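# Flip the gripper housing and return it to its tray

## Task

Invert the loose (unbolted) gripper housing and set it back into its tray so that its two halves stay joined and nothing of it sticks out past the tray's open edge by more than roughly a fingernail's width. The tray is loose: at the end it must rest on all four of its feet on the raised bench top, with no foot hanging more than half over any edge. Finally release the housing and pull the hands away.

## Robot and tools

Robot: two arms in a physics simulation, left_arm carrying a five-finger left hand and right_arm a right hand. Their bases sit near (+0.020, +0.339, 0) m and (+0.009, -0.285, 0) m, each turned very slightly about z. A camera stand stands behind the arms.

Scene frame: origin at table-top height midway between the nominal bases; +x points out over the table, +y toward left_arm, +z up. Positions in results are in metres in this frame, and orientations are wxyz quaternions. Readings can be off by a few centimetres, more at long reach.

Hand point: a point fixed to each palm, about 0.05 m in front of it and 0.15 m out from the wrist face. Its +z runs along the straight fingers, +y out of the palm, and +x across the palm. On the right hand +x points away from the thumb; on the left hand it points toward the thumb. Straight fingertips reach 0.06-0.07 m past the point, 0.06 m behind it along -y. A wrist bracket on the little-finger side can strike things.

Row layout (used by every moving tool): 28 numbers in [-1, 1]. The order is left dx, dy, dz, rx, ry, rz, then left little, ring, middle, index, thumb_bend, thumb_turn, force_limit, speed, then the same 14 for the right arm. The pose part is an offset, not a pose. It is measured from that arm's current Hand target, along the Hand target's own axes. 1.0 equals 0.6 m of travel or 180 degrees, and rx, ry, rz form a single rotation vector. Sending all six pose numbers as 0 re-requests the current Hand target. Finger numbers are absolute targets: +1 open or straight, -1 closed. For thumb_turn, +1 puts the thumb beside the palm and -1 puts it facing the fingers. force_limit runs linearly from about 0 N at -1 to 10 N at +1 (15 N for the thumb motors). speed rises from near 0 at -1 to full at +0.48 and above. Nothing in a row means 'no change': to keep a hand as it is, resend its last eight executed numbers. If none has been sent yet, send hand_measured plus hand_force_limit and hand_speed.

execute_actions(actions, cameras): actions is a list of actions. Each action is a table of up to 15 rows, one row per 1/30 s step; a short table repeats its last row. Every row counts from the Hand target at the start of that action. Images come back only for an empty actions list or when named in cameras. ["all"] gives every camera and [] gives none.

move(target, speed, blend, blocking, cameras): target is one 28-number row or a list of up to 15 rows. All rows are offsets from the same starting Hand targets, not chained. speed is in m/s, from 0.002 to 4.3, default 0.25; turns are limited to twice that in rad/s. It may be one number or one per target. blend is a corner radius in m; 0 stops at each target. All paths are straight, end together, and are cut off after 10 s. They do not avoid obstacles or the other arm. Keep paths away from an arm's own base. The result adds a move: line with the ending (done, off_target, moving, held, fault) and any limits (paced = pose clipped, held = steps withheld). With blocking=false the call returns after about 0.5 s while motion continues.

wait(seconds 0-10) lets the scene run. stop() brakes a running move. zoom_image(camera, region [x0,y0,x1,y1], at most 504x504 px) enlarges part of the newest image. show_instructions() shows the reference pages. finished_scene() ends the scene for good. Cameras: cam_head_left, cam_head_right, cam_high, cam_low, cam_left_wrist, cam_right_wrist, all 896x504, with calibration supplied.

Results: end_effector_position and end_effector_quat_wxyz for each hand point, and the Hand target (the last commanded pose after clipping). Hand data comes in motor order: hand_measured, hand_stopped_by (moving, target, force, stalled, fault), and hand_load_n. Load is positive when the finger is pushed open, and dropping near 0 signals a lost grip. Also reported: joint positions, velocities and torques, and motor temperatures.

Control behaviour: each step, commanded orientation is limited to within 40 degrees of the measured orientation. Arms track loosely and often rest 1-3 cm (sometimes 5 cm) short, usually low; that alone does not mean contact. Resend the gap as an offset. A blocked arm keeps pressing until commanded back.

Gripping: with the thumb facing the fingers, the hand holds objects about 0.035-0.065 m thick, or handles down to about 0.025 m. A motor moves only when its target changes by 0.002 or more. It locks on reaching its target or force_limit. To tighten, raise force_limit and command a more-closed target. For a gentle grip, close with speed -0.94 or lower. Useful shapes: open is all +1. Thumb opposed is (+1, +1, +1, +1, +0.65, -1). Half-closed pinch is (+1, +0.93, +0.15, 0, +0.28, -1).

Avoid: arms touching or pressing each other, or a hand gripping the other hand's fingers. Avoid fast contact, pushing hard past a contact, and dropping the housing or releasing it while it moves. Don't knock the loose tray off the bench or off its feet, and let nothing leave the table. Don't overload fingers with heavy or swung loads. Don't keep arms straining or stretched, since motors heat up: at 100 °C an arm goes limp for 30-60 s. Objects may get small random nudges.

Each tool is called after "Call:" as name(argument=value, ...), one argument or row to a line, values as JSON.

Reference images:

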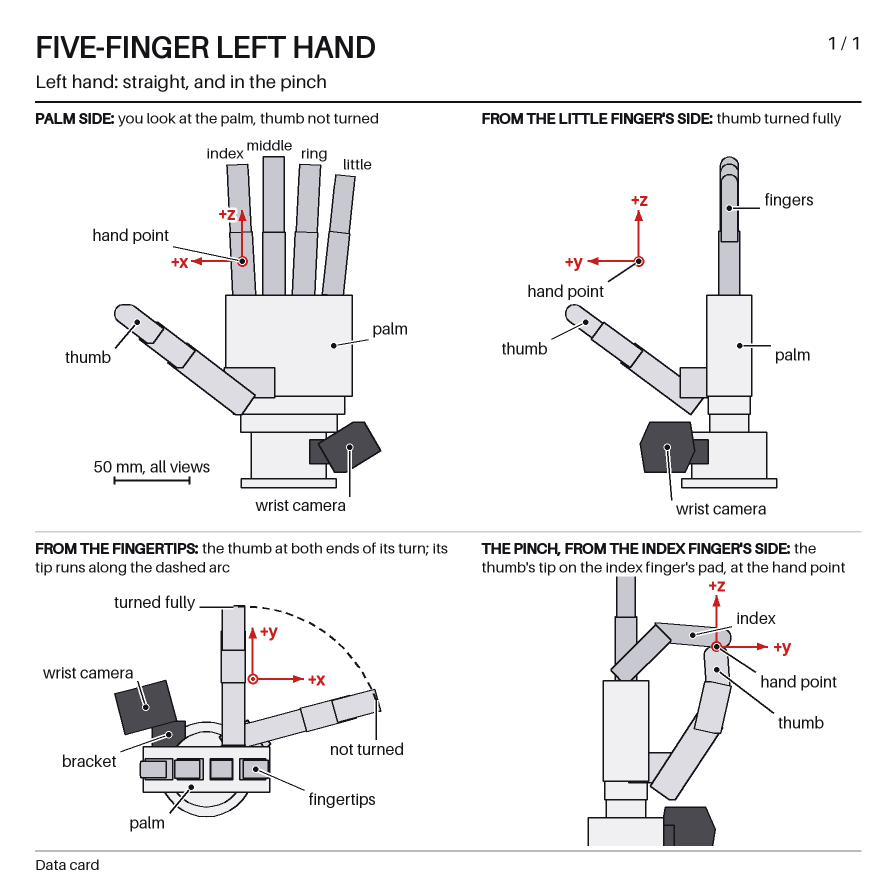

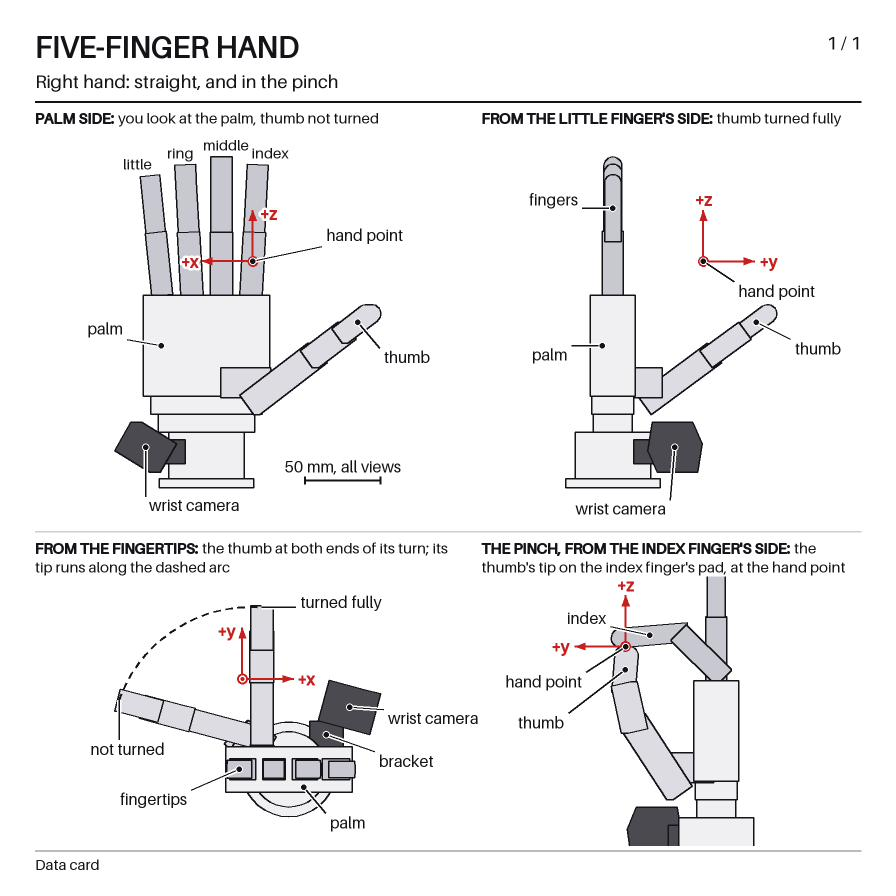

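## Session

Call:
execute_actions(
  actions=[],
)

Scene clock: 0.00 s.
left_arm: end_effector_position=(+0.6218, +0.8043, +0.3496) hand_measured=(+1.000, +1.000, +1.000, +1.000, +1.000, +1.000) hand_load_n=(+0.0, +0.0, +0.0, +0.0, +0.0, +0.0) hand_stopped_by=(target, target, target, target, target, target) hand_force_limit=0.00 hand_speed=-0.80 end_effector_quat_wxyz=(+0.368, -0.354, +0.728, +0.458) | right_arm: end_effector_position=(+0.2802, -0.5190, +0.1066) hand_measured=(+1.000, +1.000, +1.000, +1.000, +1.000, +1.000) hand_load_n=(+0.0, +0.0, +0.0, +0.0, +0.0, +0.0) hand_stopped_by=(target, target, target, target, target, target) hand_force_limit=0.00 hand_speed=-0.80 end_effector_quat_wxyz=(+0.344, -0.441, +0.828, +0.042)
Joint positions: left_arm=[0.447 1.983 1.976 -0.494 -0.874 1.614] | right_arm=[-1.081 1.57 1.06 -1.15 -0.704 -0.506]
Joint velocities: within noise
Joint torques (N m): no reading
Motor temperatures (°C): left_arm=[36 34 40 38 39 36] | right_arm=[40 37 38 37 34 35]
Heat: left arm: hottest elbow 40 °C; right arm: hottest waist 40 °C.
Hand target: left_arm +0.6234, +0.8050, +0.3681; +0.383, -0.359, +0.718, +0.458 | right_arm +0.2842, -0.5261, +0.1124; +0.345, -0.444, +0.826, +0.031

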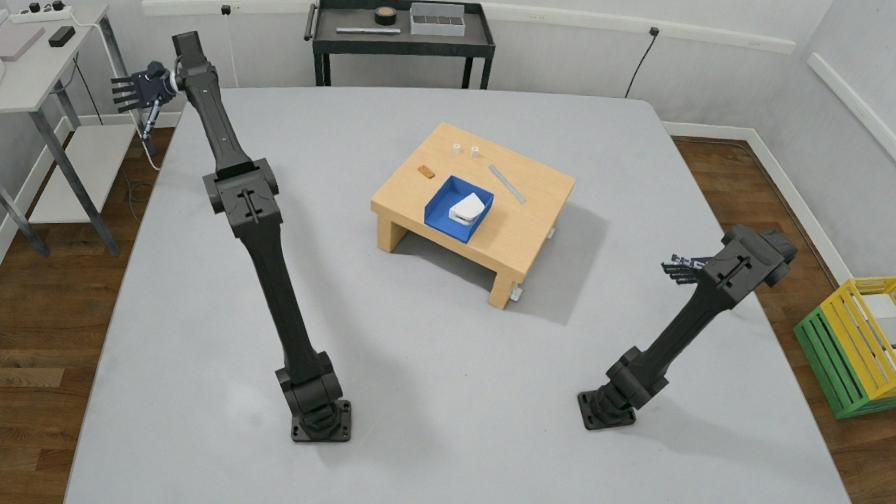

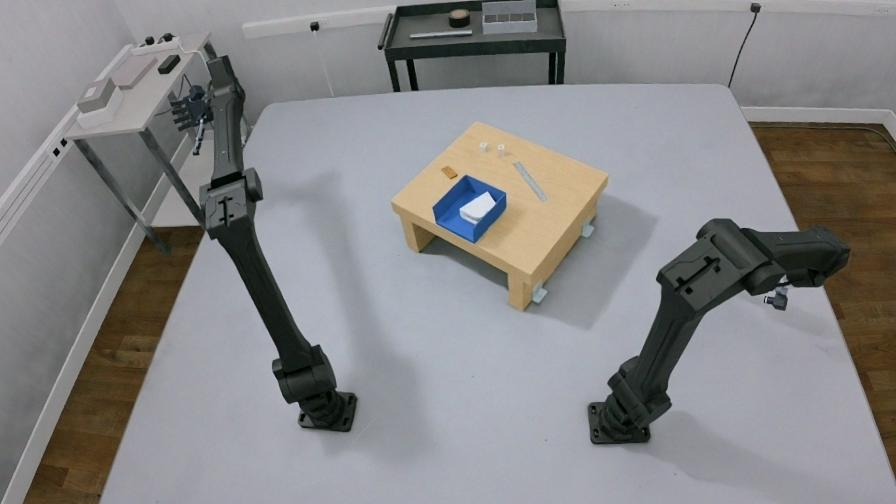

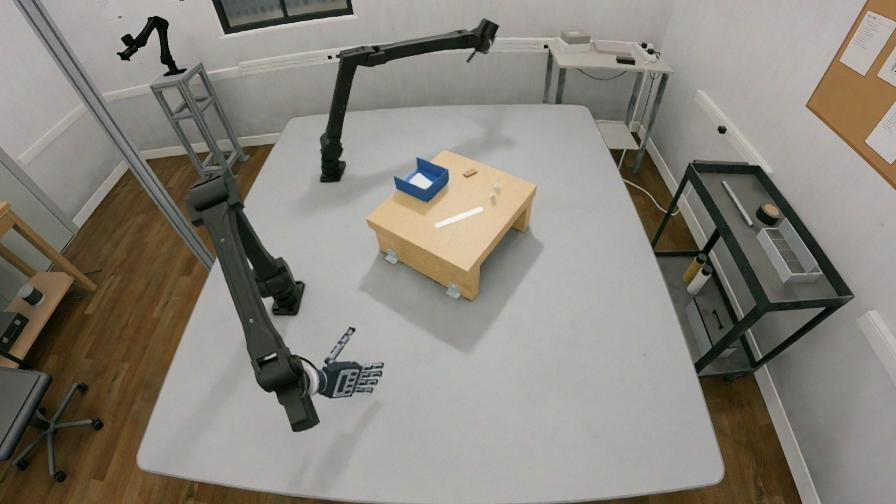

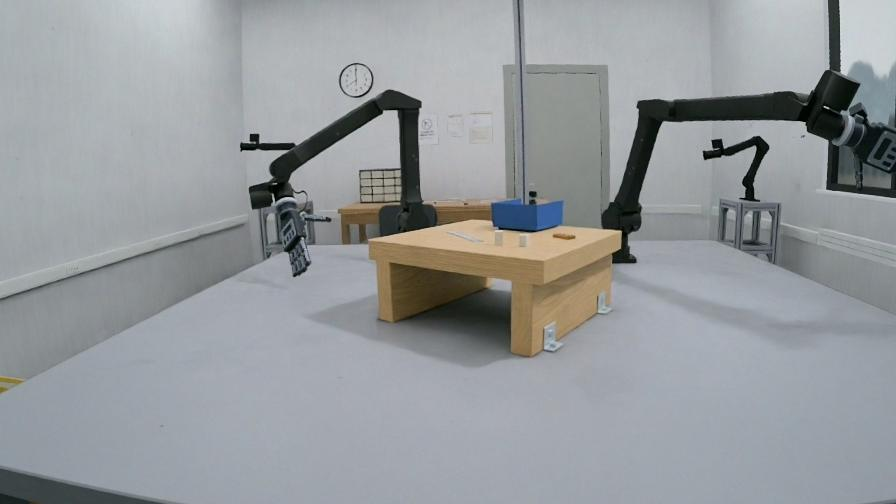

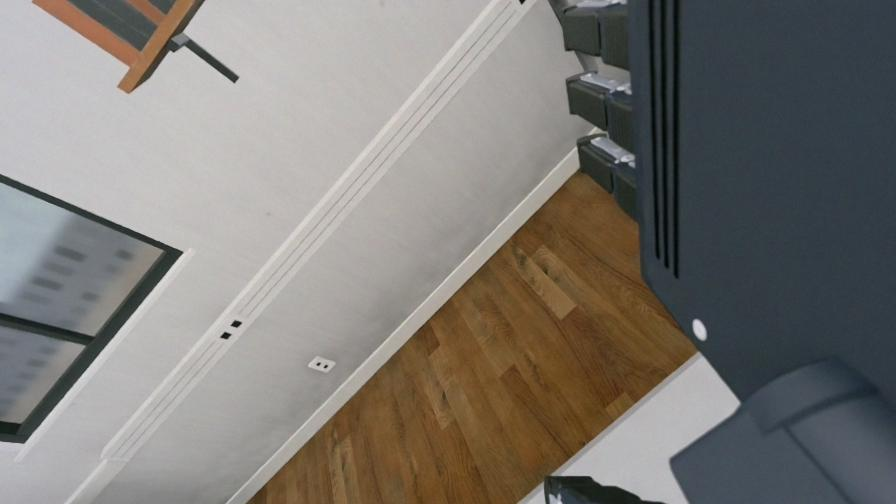

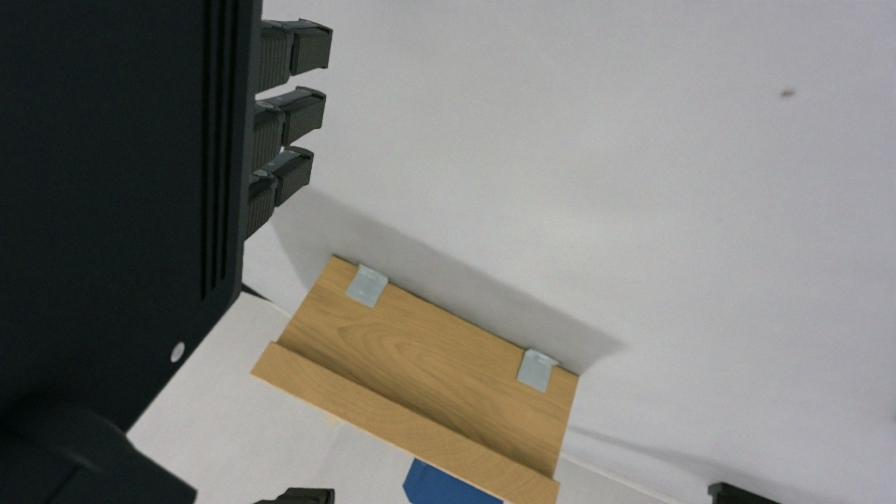

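Call:
zoom_image(
  camera="cam_head_left",
  region=[340, 110, 600, 310],
)

Call:
zoom_image(
  camera="cam_head_right",
  region=[420, 150, 540, 260],
)

Call:
zoom_image(
  camera="cam_head_left",
  region=[410, 160, 510, 250],
)

Call:
zoom_image(
  camera="cam_high",
  region=[370, 140, 490, 220],
)

Call:
zoom_image(
  camera="cam_low",
  region=[470, 170, 600, 270],
)

Scaled by 1.938 from the camera's 896x504 image, which has a finer 1280x720 frame.

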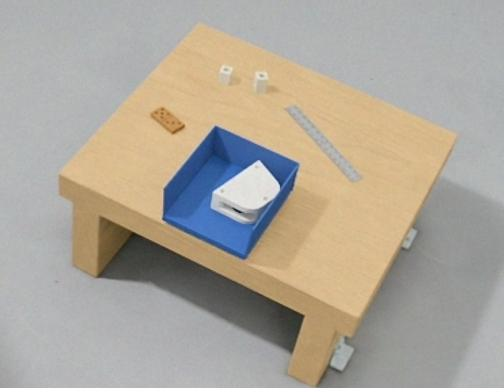

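Scaled by 4.200 from the camera's 896x504 image, which has a finer 1280x720 frame.

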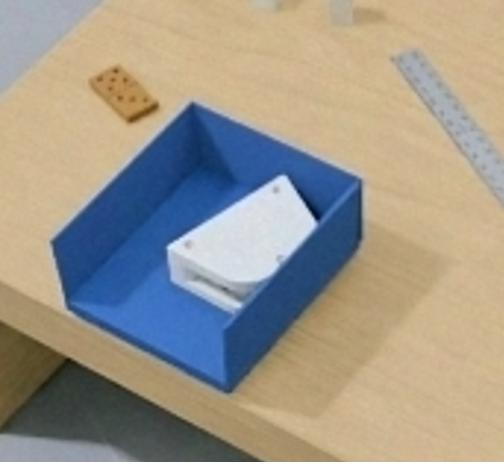

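Scaled by 5.040 from the camera's 896x504 image, which has a finer 1280x720 frame.

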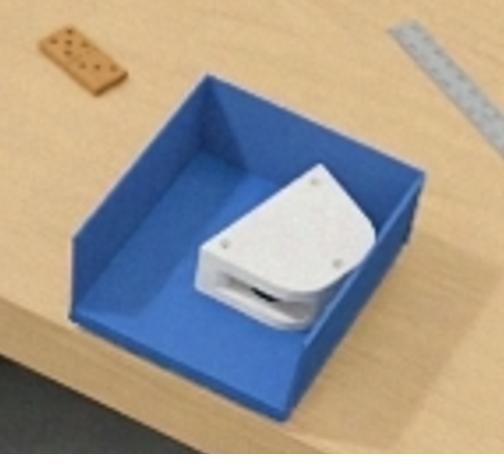

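Scaled by 4.200 from the camera's 896x504 image, which has a finer 1280x720 frame.

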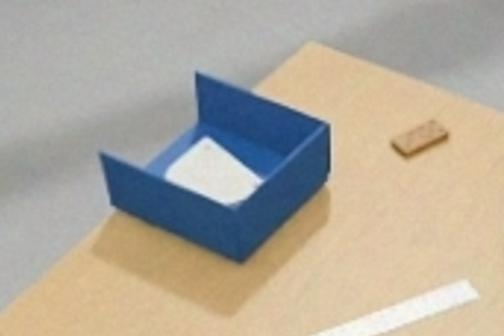

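Scaled by 3.877 from the camera's 896x504 image, which has a finer 1280x720 frame.

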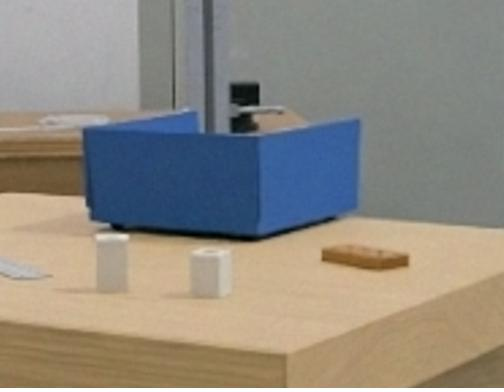

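Call:
move(
  target=[0.25, -0.0267, -0.666, 0.3208, 0.3486, -0.2355, 1, 1, 1, 1, 1, 1, 0, -0.8, 0, 0, 0, 0, 0, 0, 1, 1, 1, 1, 1, 1, 0, -0.8],
  speed=0.4,
)

Scene clock: 301.00 s.
left_arm: end_effector_position=(+0.4810, +0.4067, +0.3436) hand_measured=(+1.000, +1.000, +1.000, +1.000, +1.000, +1.000) hand_load_n=(+0.0, +0.0, +0.0, +0.0, +0.0, -0.5) hand_stopped_by=(target, target, target, target, target, target) hand_force_limit=0.00 hand_speed=-0.80 end_effector_quat_wxyz=(+0.217, -0.529, +0.760, -0.309) | right_arm: end_effector_position=(+0.2802, -0.5190, +0.1066) hand_measured=(+1.000, +1.000, +1.000, +1.000, +1.000, +1.000) hand_load_n=(+0.0, +0.0, +0.0, +0.0, -0.5, +0.0) hand_stopped_by=(target, target, target, target, target, target) hand_force_limit=0.00 hand_speed=-0.80 end_effector_quat_wxyz=(+0.344, -0.441, +0.828, +0.042)
Joint positions: left_arm=[0.362 1.297 1.481 -1.103 0.451 0.523] | right_arm=[-1.081 1.57 1.06 -1.15 -0.704 -0.506]
Joint torques (N m): left_arm=[-1.32 -9.58 6.87 1.46 0.41 -0.17] | right_arm=[0.56 -9.58 7.97 -0.46 -0.47 0]
Motor temperatures (°C): left_arm=[35 42 49 36 39 33] | right_arm=[39 38 45 36 35 34]
Heat: left arm: hottest elbow 49 °C; right arm: hottest elbow 45 °C.
Hand target: left_arm +0.4814, +0.4028, +0.3450; +0.220, -0.529, +0.757, -0.314 | right_arm +0.2842, -0.5261, +0.1124; +0.345, -0.444, +0.826, +0.031
Off the commanded pose: left_arm 0.004 m, 1 deg | right_arm 0.010 m, 1 deg.
move: done

Call:
move(
  target=[0.473, 0.013, 0.022, 0, 0, 0, 1, 1, 1, 1, 1, 1, 0, -0.8, 0, 0, 0, 0, 0, 0, 1, 1, 1, 1, 1, 1, 0, -0.8],
  speed=0.3,
  cameras=["cam_left_wrist", "cam_head_left", "cam_low", "cam_high"],
)

Scene clock: 311.20 s.
left_arm: end_effector_position=(+0.3841, +0.1340, +0.3277) hand_measured=(+1.000, +1.000, +1.000, +1.000, +1.000, +1.000) hand_load_n=(+0.0, +0.0, +0.0, +0.0, +0.0, +0.0) hand_stopped_by=(target, target, target, target, target, target) hand_force_limit=0.00 hand_speed=-0.80 end_effector_quat_wxyz=(+0.216, -0.523, +0.765, -0.307) | right_arm: end_effector_position=(+0.2802, -0.5190, +0.1066) hand_measured=(+1.000, +1.000, +1.000, +1.000, +1.000, +1.000) hand_load_n=(+0.0, +0.0, +0.0, +0.0, +0.0, +0.0) hand_stopped_by=(target, target, target, target, target, target) hand_force_limit=0.00 hand_speed=-0.80 end_effector_quat_wxyz=(+0.344, -0.441, +0.828, +0.042)
Joint positions: left_arm=[-0.425 1.059 1.24 -0.984 -0.074 -0.061] | right_arm=[-1.081 1.57 1.06 -1.15 -0.704 -0.506]
Joint torques (N m): left_arm=[-0.26 -5.77 7.35 1.68 -0.11 -0.14] | right_arm=[0.62 -9.58 7.98 -0.46 -0.47 0]
Heat: left arm: hottest elbow 49 °C; right arm: hottest elbow 45 °C.
Hand target: left_arm +0.3874, +0.1351, +0.3294; +0.220, -0.529, +0.757, -0.314 | right_arm +0.2842, -0.5261, +0.1124; +0.345, -0.444, +0.826, +0.031
Off the commanded pose: left_arm 0.004 m, 1 deg | right_arm 0.010 m, 1 deg.
move: done
camera_calibration:
cam_left_wrist: T_world_to_cam=[[0.544237, -0.538827, 0.643017, -0.342491], [-0.791274, -0.584353, 0.180049, 0.322233], [0.278734, -0.606792, -0.744386, 0.332092], [0, 0, 0, 1]] pos_world=[0.348806, 0.205265, 0.409414]
Images, in order (width x height): cam_head_left 896x504, cam_high 896x504, cam_low 896x504, cam_left_wrist 896x504.

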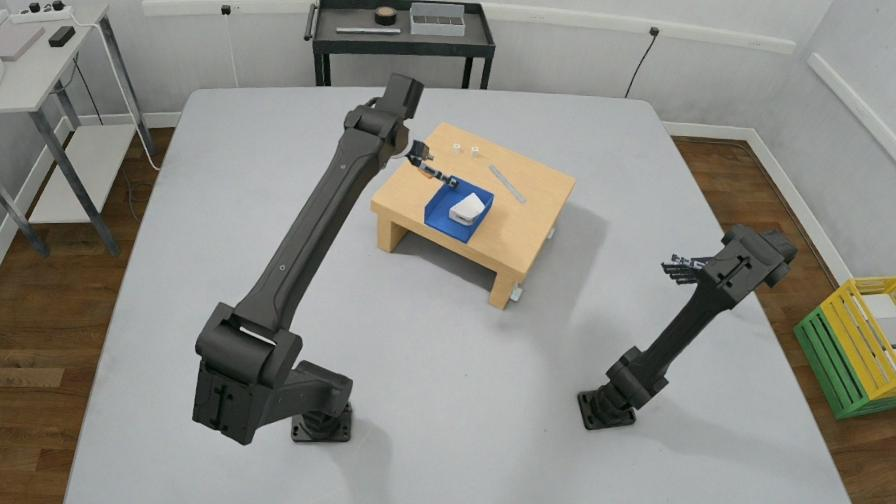

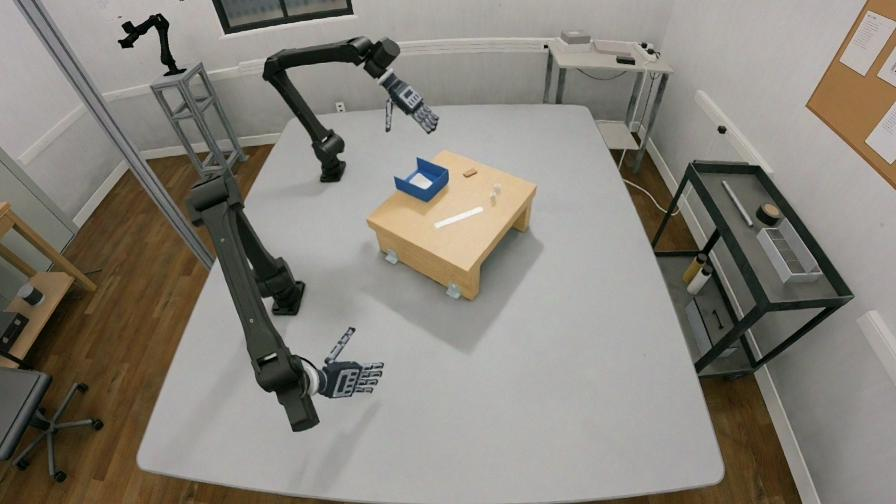

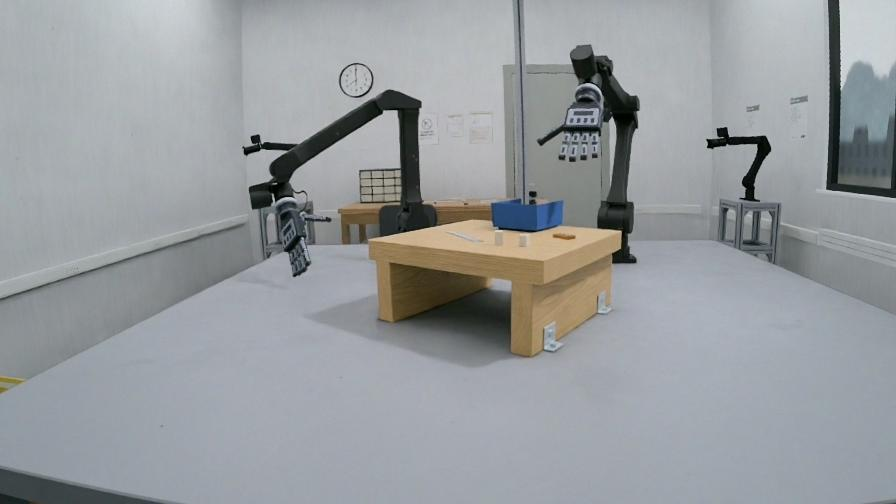

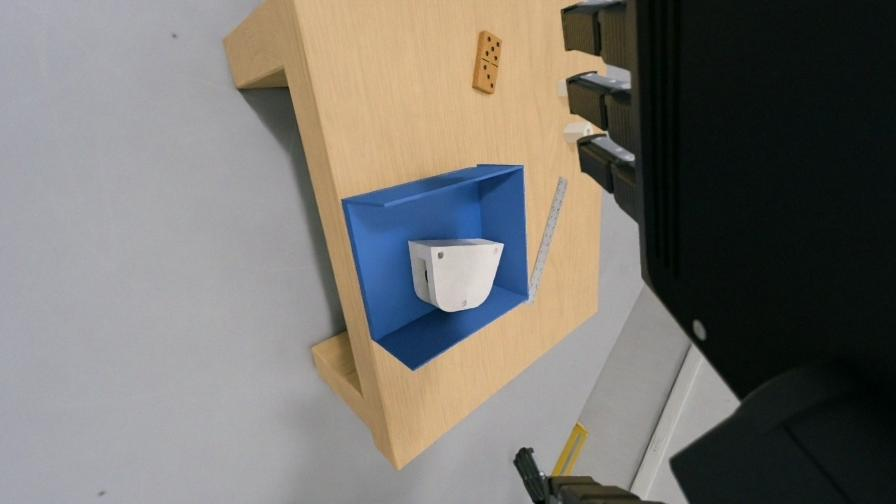

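Call:
zoom_image(
  camera="cam_left_wrist",
  region=[320, 150, 560, 390],
)

Call:
zoom_image(
  camera="cam_left_wrist",
  region=[395, 225, 515, 325],
)

Scaled by 2.100 from the camera's 896x504 image, which has a finer 1280x720 frame.

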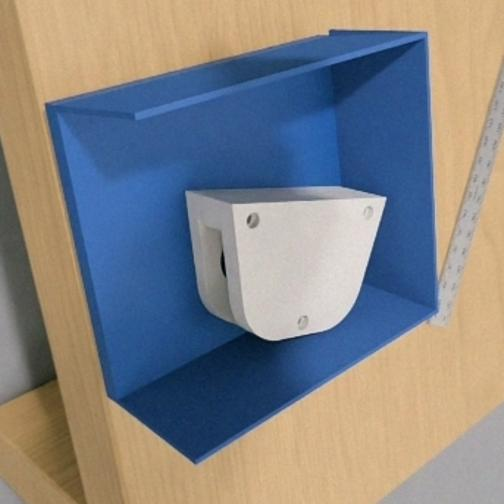

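Scaled by 4.200 from the camera's 896x504 image, which has a finer 1280x720 frame.

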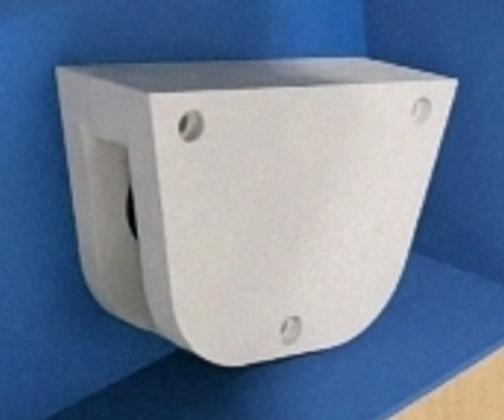

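Call:
zoom_image(
  camera="cam_left_wrist",
  region=[310, 170, 440, 400],
)

Scaled by 2.191 from the camera's 896x504 image, which has a finer 1280x720 frame.

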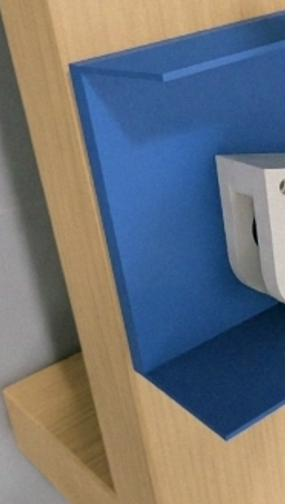

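Call:
move(
  target=[0.1995, -0.0347, 0.0923, -0.2485, 0.0327, 0.0788, -1, -1, -1, 1, 1, 1, 0, 0, 0, 0, 0, 0, 0, 0, 1, 1, 1, 1, 1, 1, 0, -0.8],
  speed=0.25,
  cameras=["cam_left_wrist", "cam_head_left", "cam_head_right"],
)

Scene clock: 703.13 s.
left_arm: end_effector_position=(+0.3900, +0.0111, +0.2862) hand_measured=(-1.000, -1.000, -1.000, +1.000, +1.000, +1.000) hand_load_n=(+0.5, +0.0, +0.0, +0.0, +0.0, +0.0) hand_stopped_by=(target, target, target, target, target, target) hand_force_limit=0.00 hand_speed=0.00 end_effector_quat_wxyz=(+0.009, -0.469, +0.883, -0.022) | right_arm: end_effector_position=(+0.2802, -0.5190, +0.1066) hand_measured=(+1.000, +1.000, +1.000, +1.000, +1.000, +1.000) hand_load_n=(+0.0, +0.0, +0.0, +0.0, +0.0, +0.0) hand_stopped_by=(target, target, target, target, target, target) hand_force_limit=0.00 hand_speed=-0.80 end_effector_quat_wxyz=(+0.344, -0.441, +0.828, +0.042)
Joint positions: left_arm=[-0.615 1.768 1.947 -1.702 0.003 -0.06] | right_arm=[-1.081 1.57 1.06 -1.15 -0.704 -0.506]
Joint torques (N m): left_arm=[-1.67 -14.68 10.7 -0.24 0.17 0.1] | right_arm=[0.56 -9.58 7.98 -0.46 -0.47 0]
Motor temperatures (°C): left_arm=[35 36 46 35 38 32] | right_arm=[39 39 46 36 35 34]
Heat: left arm: hottest elbow 46 °C; right arm: hottest elbow 46 °C.
Hand target: left_arm +0.3969, +0.0041, +0.3050; +0.001, -0.461, +0.887, +0.000 | right_arm +0.2842, -0.5261, +0.1124; +0.345, -0.444, +0.826, +0.031
Off the commanded pose: left_arm 0.021 m, 3 deg | right_arm 0.010 m, 1 deg.
joint sent to its limit (left arm) — joint 4 (wrist pitch), lower limit. The joint targets are off in orientation, not in position.
move: off_target (left_arm)
camera_calibration:
cam_left_wrist: T_world_to_cam=[[0.622759, -0.782103, 0.0220398, -0.23547], [-0.686396, -0.532597, 0.495177, 0.130889], [-0.375541, -0.323504, -0.868513, 0.512431], [0, 0, 0, 1]] pos_world=[0.428922, 0.051323, 0.385429]
Images, in order (width x height): cam_head_left 896x504, cam_head_right 896x504, cam_left_wrist 896x504.

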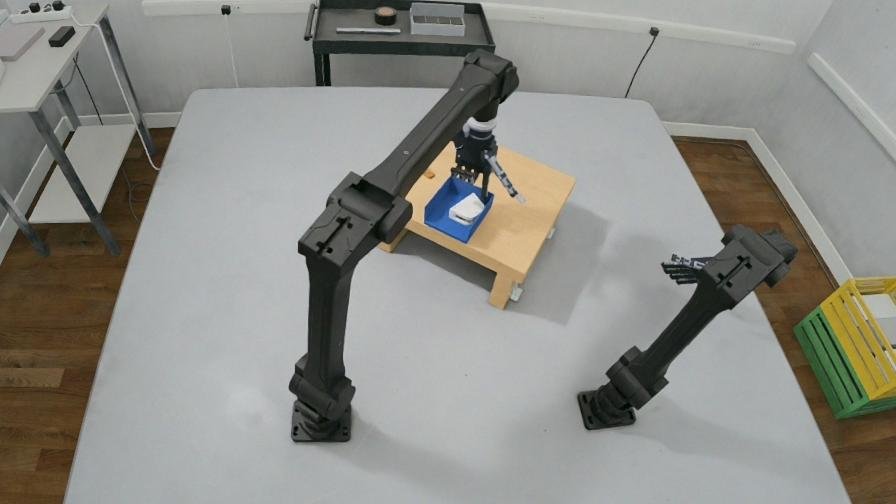

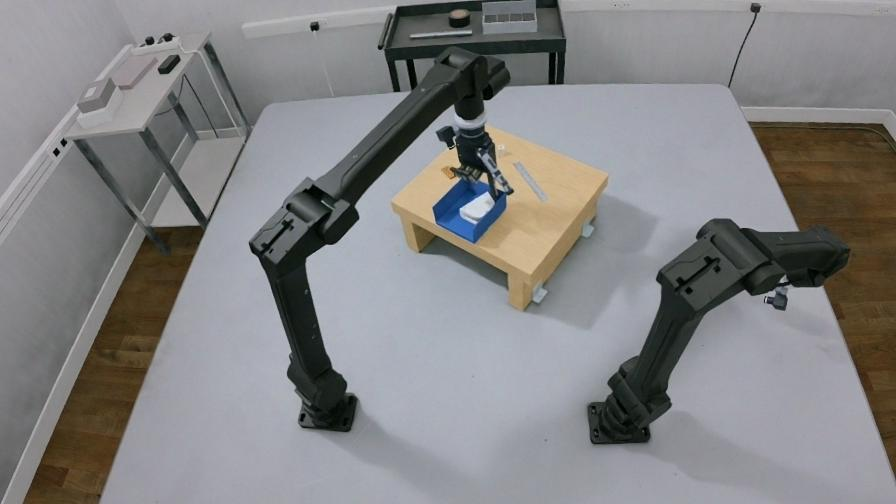

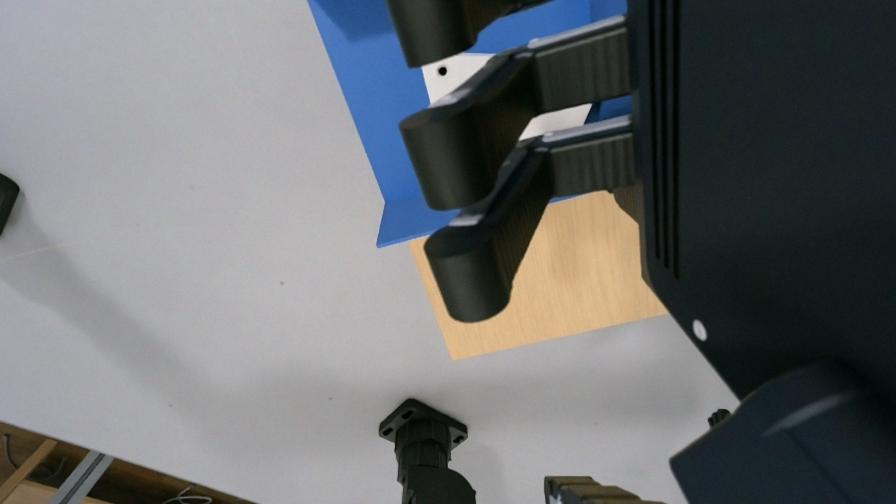

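Call:
zoom_image(
  camera="cam_head_left",
  region=[410, 130, 550, 250],
)

Call:
zoom_image(
  camera="cam_head_right",
  region=[420, 130, 560, 250],
)

Scaled by 3.600 from the camera's 896x504 image, which has a finer 1280x720 frame.

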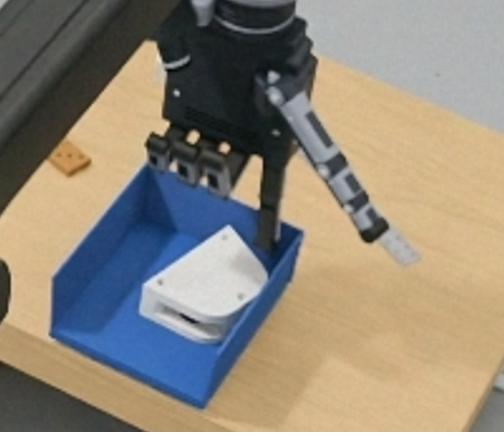

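Scaled by 3.600 from the camera's 896x504 image, which has a finer 1280x720 frame.

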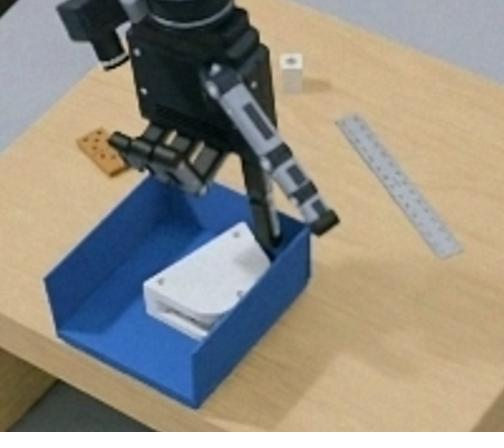

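Call:
move(
  target=[-0.0033, -0.0083, 0.0083, 0.022, 0, 0, -1, -1, -1, 1, 1, -1, 0, 0, 0, 0, 0, 0, 0, 0, 1, 1, 1, 1, 1, 1, 0, -0.8],
  speed=0.1,
  cameras=["cam_head_left", "cam_head_right"],
)

Call:
zoom_image(
  camera="cam_head_left",
  region=[430, 150, 520, 250],
)

Call:
zoom_image(
  camera="cam_head_right",
  region=[430, 150, 520, 250],
)

Scene clock: 760.33 s.
left_arm: end_effector_position=(+0.3931, +0.0099, +0.2869) hand_measured=(-1.000, -1.000, -1.000, +1.000, +1.000, -1.000) hand_load_n=(+0.0, +0.0, +0.0, +0.0, +0.0, +0.0) hand_stopped_by=(target, target, target, target, target, target) hand_force_limit=0.00 hand_speed=0.00 end_effector_quat_wxyz=(+0.011, -0.467, +0.884, -0.024) | right_arm: end_effector_position=(+0.2802, -0.5190, +0.1066) hand_measured=(+1.000, +1.000, +1.000, +1.000, +1.000, +1.000) hand_load_n=(+0.0, +0.0, +0.0, +0.0, +0.0, +0.0) hand_stopped_by=(target, target, target, target, target, target) hand_force_limit=0.00 hand_speed=-0.80 end_effector_quat_wxyz=(+0.344, -0.441, +0.828, +0.042)
Joint positions: left_arm=[-0.615 1.775 1.959 -1.703 -0.001 -0.055] | right_arm=[-1.081 1.57 1.06 -1.15 -0.704 -0.506]
Joint torques (N m): left_arm=[-1.08 -13.74 10.71 -0.24 -0.07 0.08] | right_arm=[0.56 -9.64 7.98 -0.47 -0.47 0]
Heat: left arm: hottest elbow 50 °C; right arm: hottest elbow 46 °C.
Hand target: left_arm +0.4021, +0.0029, +0.2998; +0.017, -0.461, +0.887, -0.030 | right_arm +0.2842, -0.5261, +0.1124; +0.345, -0.444, +0.826, +0.031
Off the commanded pose: left_arm 0.017 m, 1 deg | right_arm 0.010 m, 1 deg.
joint sent to its limit (left arm) — joint 4 (wrist pitch), lower limit. The joint targets still meet the commanded pose.
move: off_target (left_arm)
Images, in order (width x height): cam_head_left 896x504, cam_head_right 896x504.

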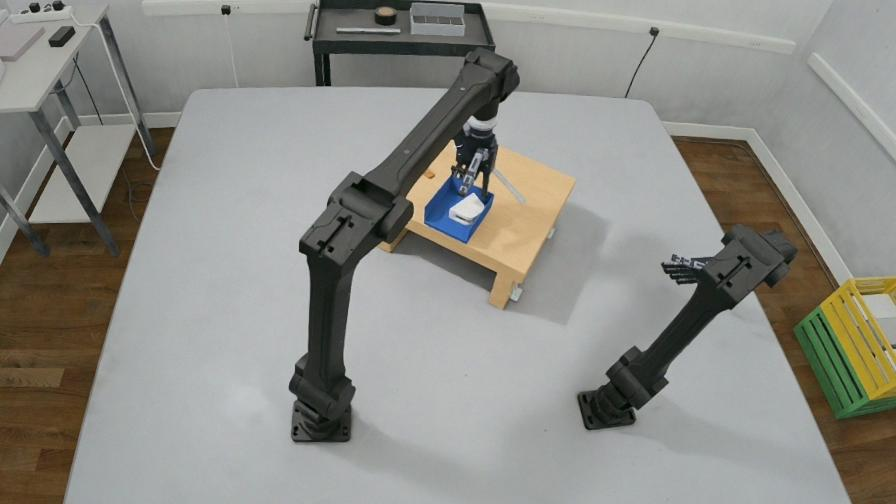

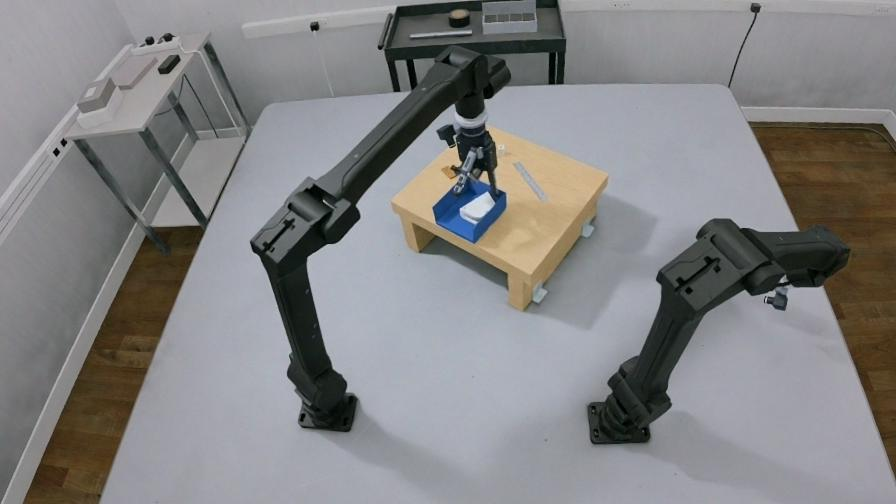

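Scaled by 5.040 from the camera's 896x504 image, which has a finer 1280x720 frame.

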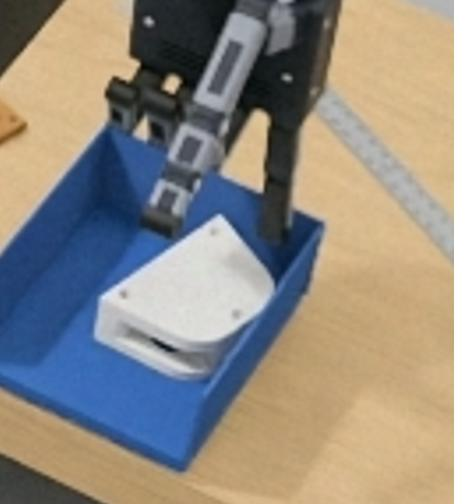

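Scaled by 5.040 from the camera's 896x504 image, which has a finer 1280x720 frame.

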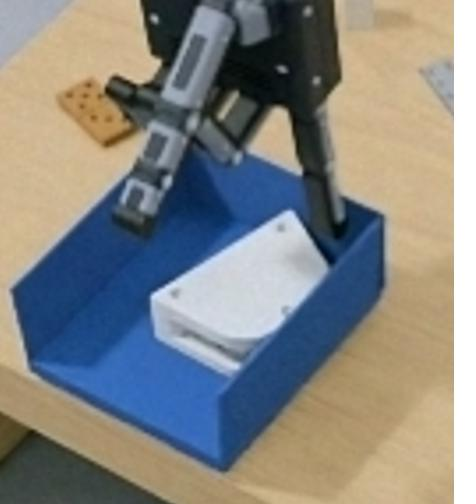

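Call:
move(
  target=[0, -0.0105, 0.0307, 0, 0, 0, -1, -1, -1, 1, 1, -1, 0, 0, 0, 0, 0, 0, 0, 0, 1, 1, 1, 1, 1, 1, 0, -0.8],
  speed=0.05,
  cameras=["cam_head_left", "cam_head_right"],
)

Call:
zoom_image(
  camera="cam_head_left",
  region=[430, 150, 520, 250],
)

Call:
zoom_image(
  camera="cam_head_right",
  region=[430, 150, 520, 250],
)

Scene clock: 782.17 s.
left_arm: end_effector_position=(+0.3978, +0.0067, +0.2710) hand_measured=(-1.000, -1.000, -1.000, +1.000, +1.000, -1.000) hand_load_n=(+0.0, +0.5, +0.0, +0.0, -0.5, +0.0) hand_stopped_by=(target, target, target, target, target, target) hand_force_limit=0.00 hand_speed=0.00 end_effector_quat_wxyz=(+0.006, -0.467, +0.884, -0.010) | right_arm: end_effector_position=(+0.2802, -0.5190, +0.1066) hand_measured=(+1.000, +1.000, +1.000, +1.000, +1.000, +1.000) hand_load_n=(+0.0, +0.0, +0.0, +0.0, +0.0, +0.0) hand_stopped_by=(target, target, target, target, target, target) hand_force_limit=0.00 hand_speed=-0.80 end_effector_quat_wxyz=(+0.344, -0.441, +0.828, +0.042)
Joint positions: left_arm=[-0.615 1.807 1.959 -1.7 -0.002 -0.054] | right_arm=[-1.081 1.57 1.06 -1.15 -0.704 -0.506]
Joint torques (N m): left_arm=[-1.08 -14.56 9.99 0.31 -0.1 0.09] | right_arm=[0.56 -9.58 7.98 -0.47 -0.47 0]
Motor temperatures (°C): left_arm=[35 38 52 35 38 32] | right_arm=[39 39 46 36 35 34]
Heat: left arm: hottest elbow 52 °C; right arm: hottest elbow 46 °C.
Hand target: left_arm +0.4083, -0.0015, +0.2819; +0.017, -0.461, +0.887, -0.031 | right_arm +0.2842, -0.5261, +0.1124; +0.345, -0.444, +0.826, +0.031
Off the commanded pose: left_arm 0.017 m, 3 deg | right_arm 0.010 m, 1 deg.
move: off_target (left_arm)
Images, in order (width x height): cam_head_left 896x504, cam_head_right 896x504.

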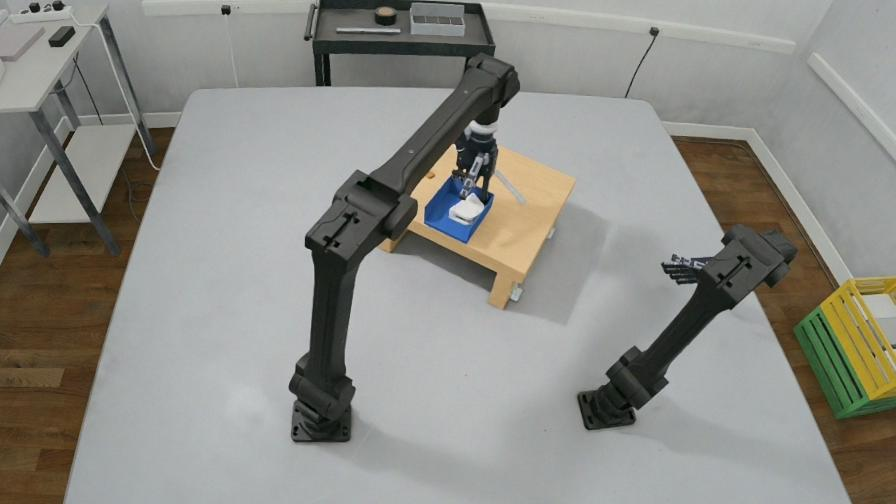

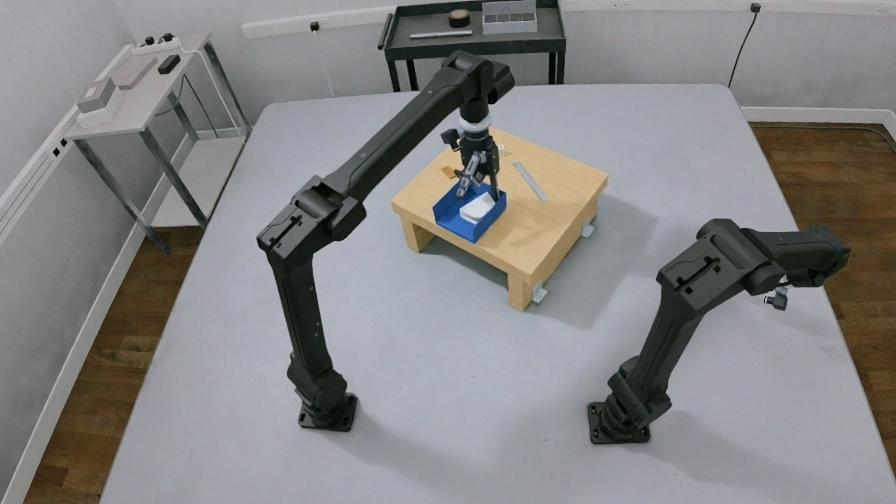

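Scaled by 5.040 from the camera's 896x504 image, which has a finer 1280x720 frame.

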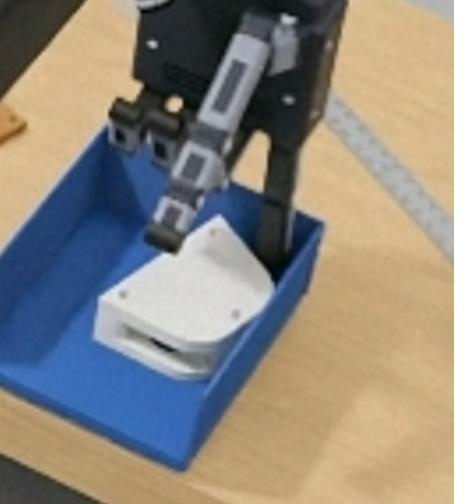

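Scaled by 5.040 from the camera's 896x504 image, which has a finer 1280x720 frame.

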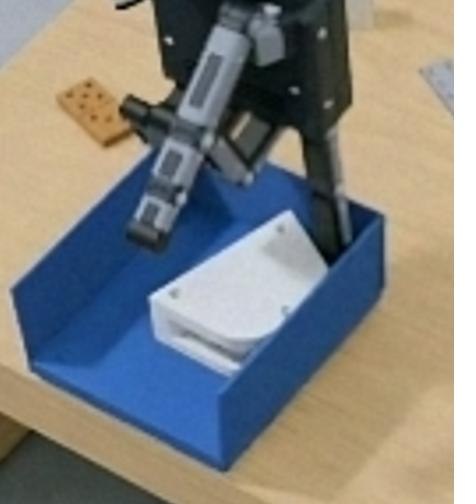

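Call:
move(
  target=[0.0065, -0.0085, 0.0005, 0, 0, 0, -1, -1, -1, 1, 1, -1, 0, 0, 0, 0, 0, 0, 0, 0, 1, 1, 1, 1, 1, 1, 0, -0.8],
  speed=0.05,
  cameras=["cam_head_left", "cam_head_right"],
)

Call:
zoom_image(
  camera="cam_head_left",
  region=[450, 170, 510, 230],
)

Call:
zoom_image(
  camera="cam_head_right",
  region=[460, 170, 520, 230],
)

Scene clock: 806.40 s.
left_arm: end_effector_position=(+0.4005, +0.0038, +0.2696) hand_measured=(-1.000, -1.000, -1.000, +1.000, +1.000, -1.000) hand_load_n=(+0.0, +0.5, +0.0, +0.0, +0.0, +0.0) hand_stopped_by=(target, target, target, target, target, target) hand_force_limit=0.00 hand_speed=0.00 end_effector_quat_wxyz=(+0.006, -0.466, +0.885, -0.010) | right_arm: end_effector_position=(+0.2802, -0.5190, +0.1066) hand_measured=(+1.000, +1.000, +1.000, +1.000, +1.000, +1.000) hand_load_n=(+0.0, +0.0, +0.0, +0.0, +0.0, +0.0) hand_stopped_by=(target, target, target, target, target, target) hand_force_limit=0.00 hand_speed=-0.80 end_effector_quat_wxyz=(+0.344, -0.441, +0.828, +0.042)
Joint positions: left_arm=[-0.616 1.818 1.971 -1.7 -0.002 -0.054] | right_arm=[-1.081 1.57 1.06 -1.15 -0.704 -0.506]
Joint torques (N m): left_arm=[-1.38 -14.68 10.74 0.13 -0.07 0.02] | right_arm=[0.56 -9.64 7.97 -0.46 -0.47 0]
Heat: left arm: hottest elbow 53 °C; right arm: hottest elbow 46 °C.
Hand target: left_arm +0.4103, -0.0075, +0.2819; +0.017, -0.461, +0.887, -0.030 | right_arm +0.2842, -0.5261, +0.1124; +0.345, -0.444, +0.826, +0.031
Off the commanded pose: left_arm 0.019 m, 3 deg | right_arm 0.010 m, 1 deg.
move: off_target (left_arm)
Images, in order (width x height): cam_head_left 896x504, cam_head_right 896x504.

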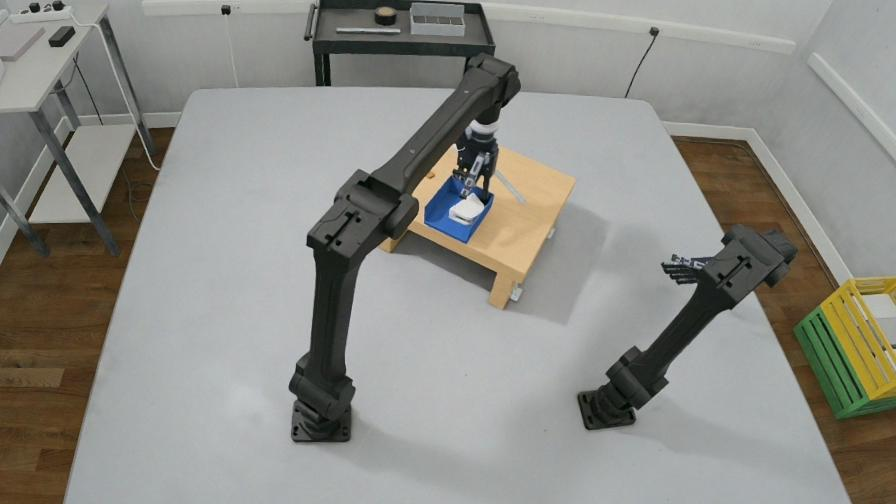

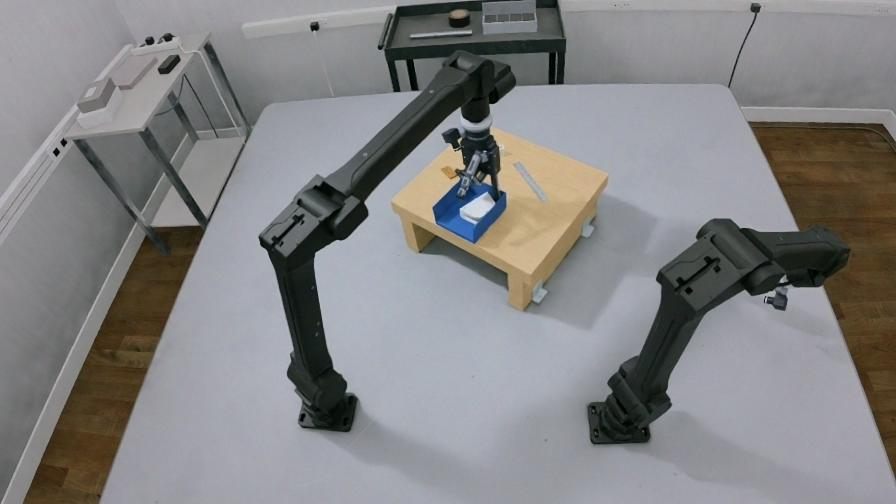

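Scaled by 8.400 from the camera's 896x504 image, which has a finer 1280x720 frame.

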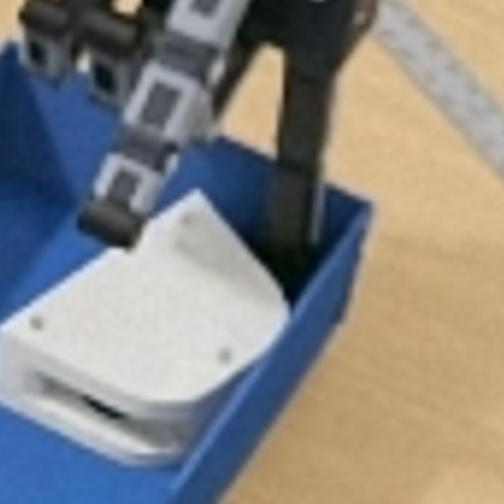

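Scaled by 8.400 from the camera's 896x504 image, which has a finer 1280x720 frame.

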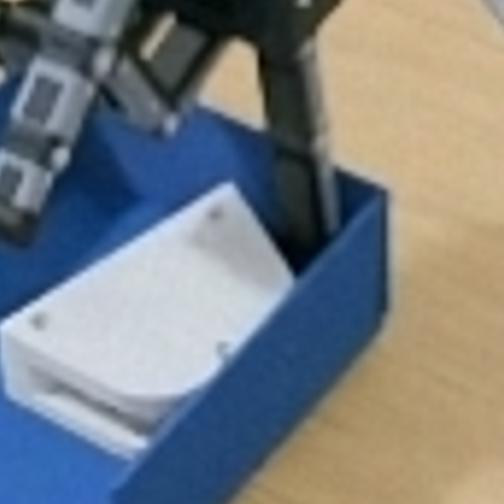

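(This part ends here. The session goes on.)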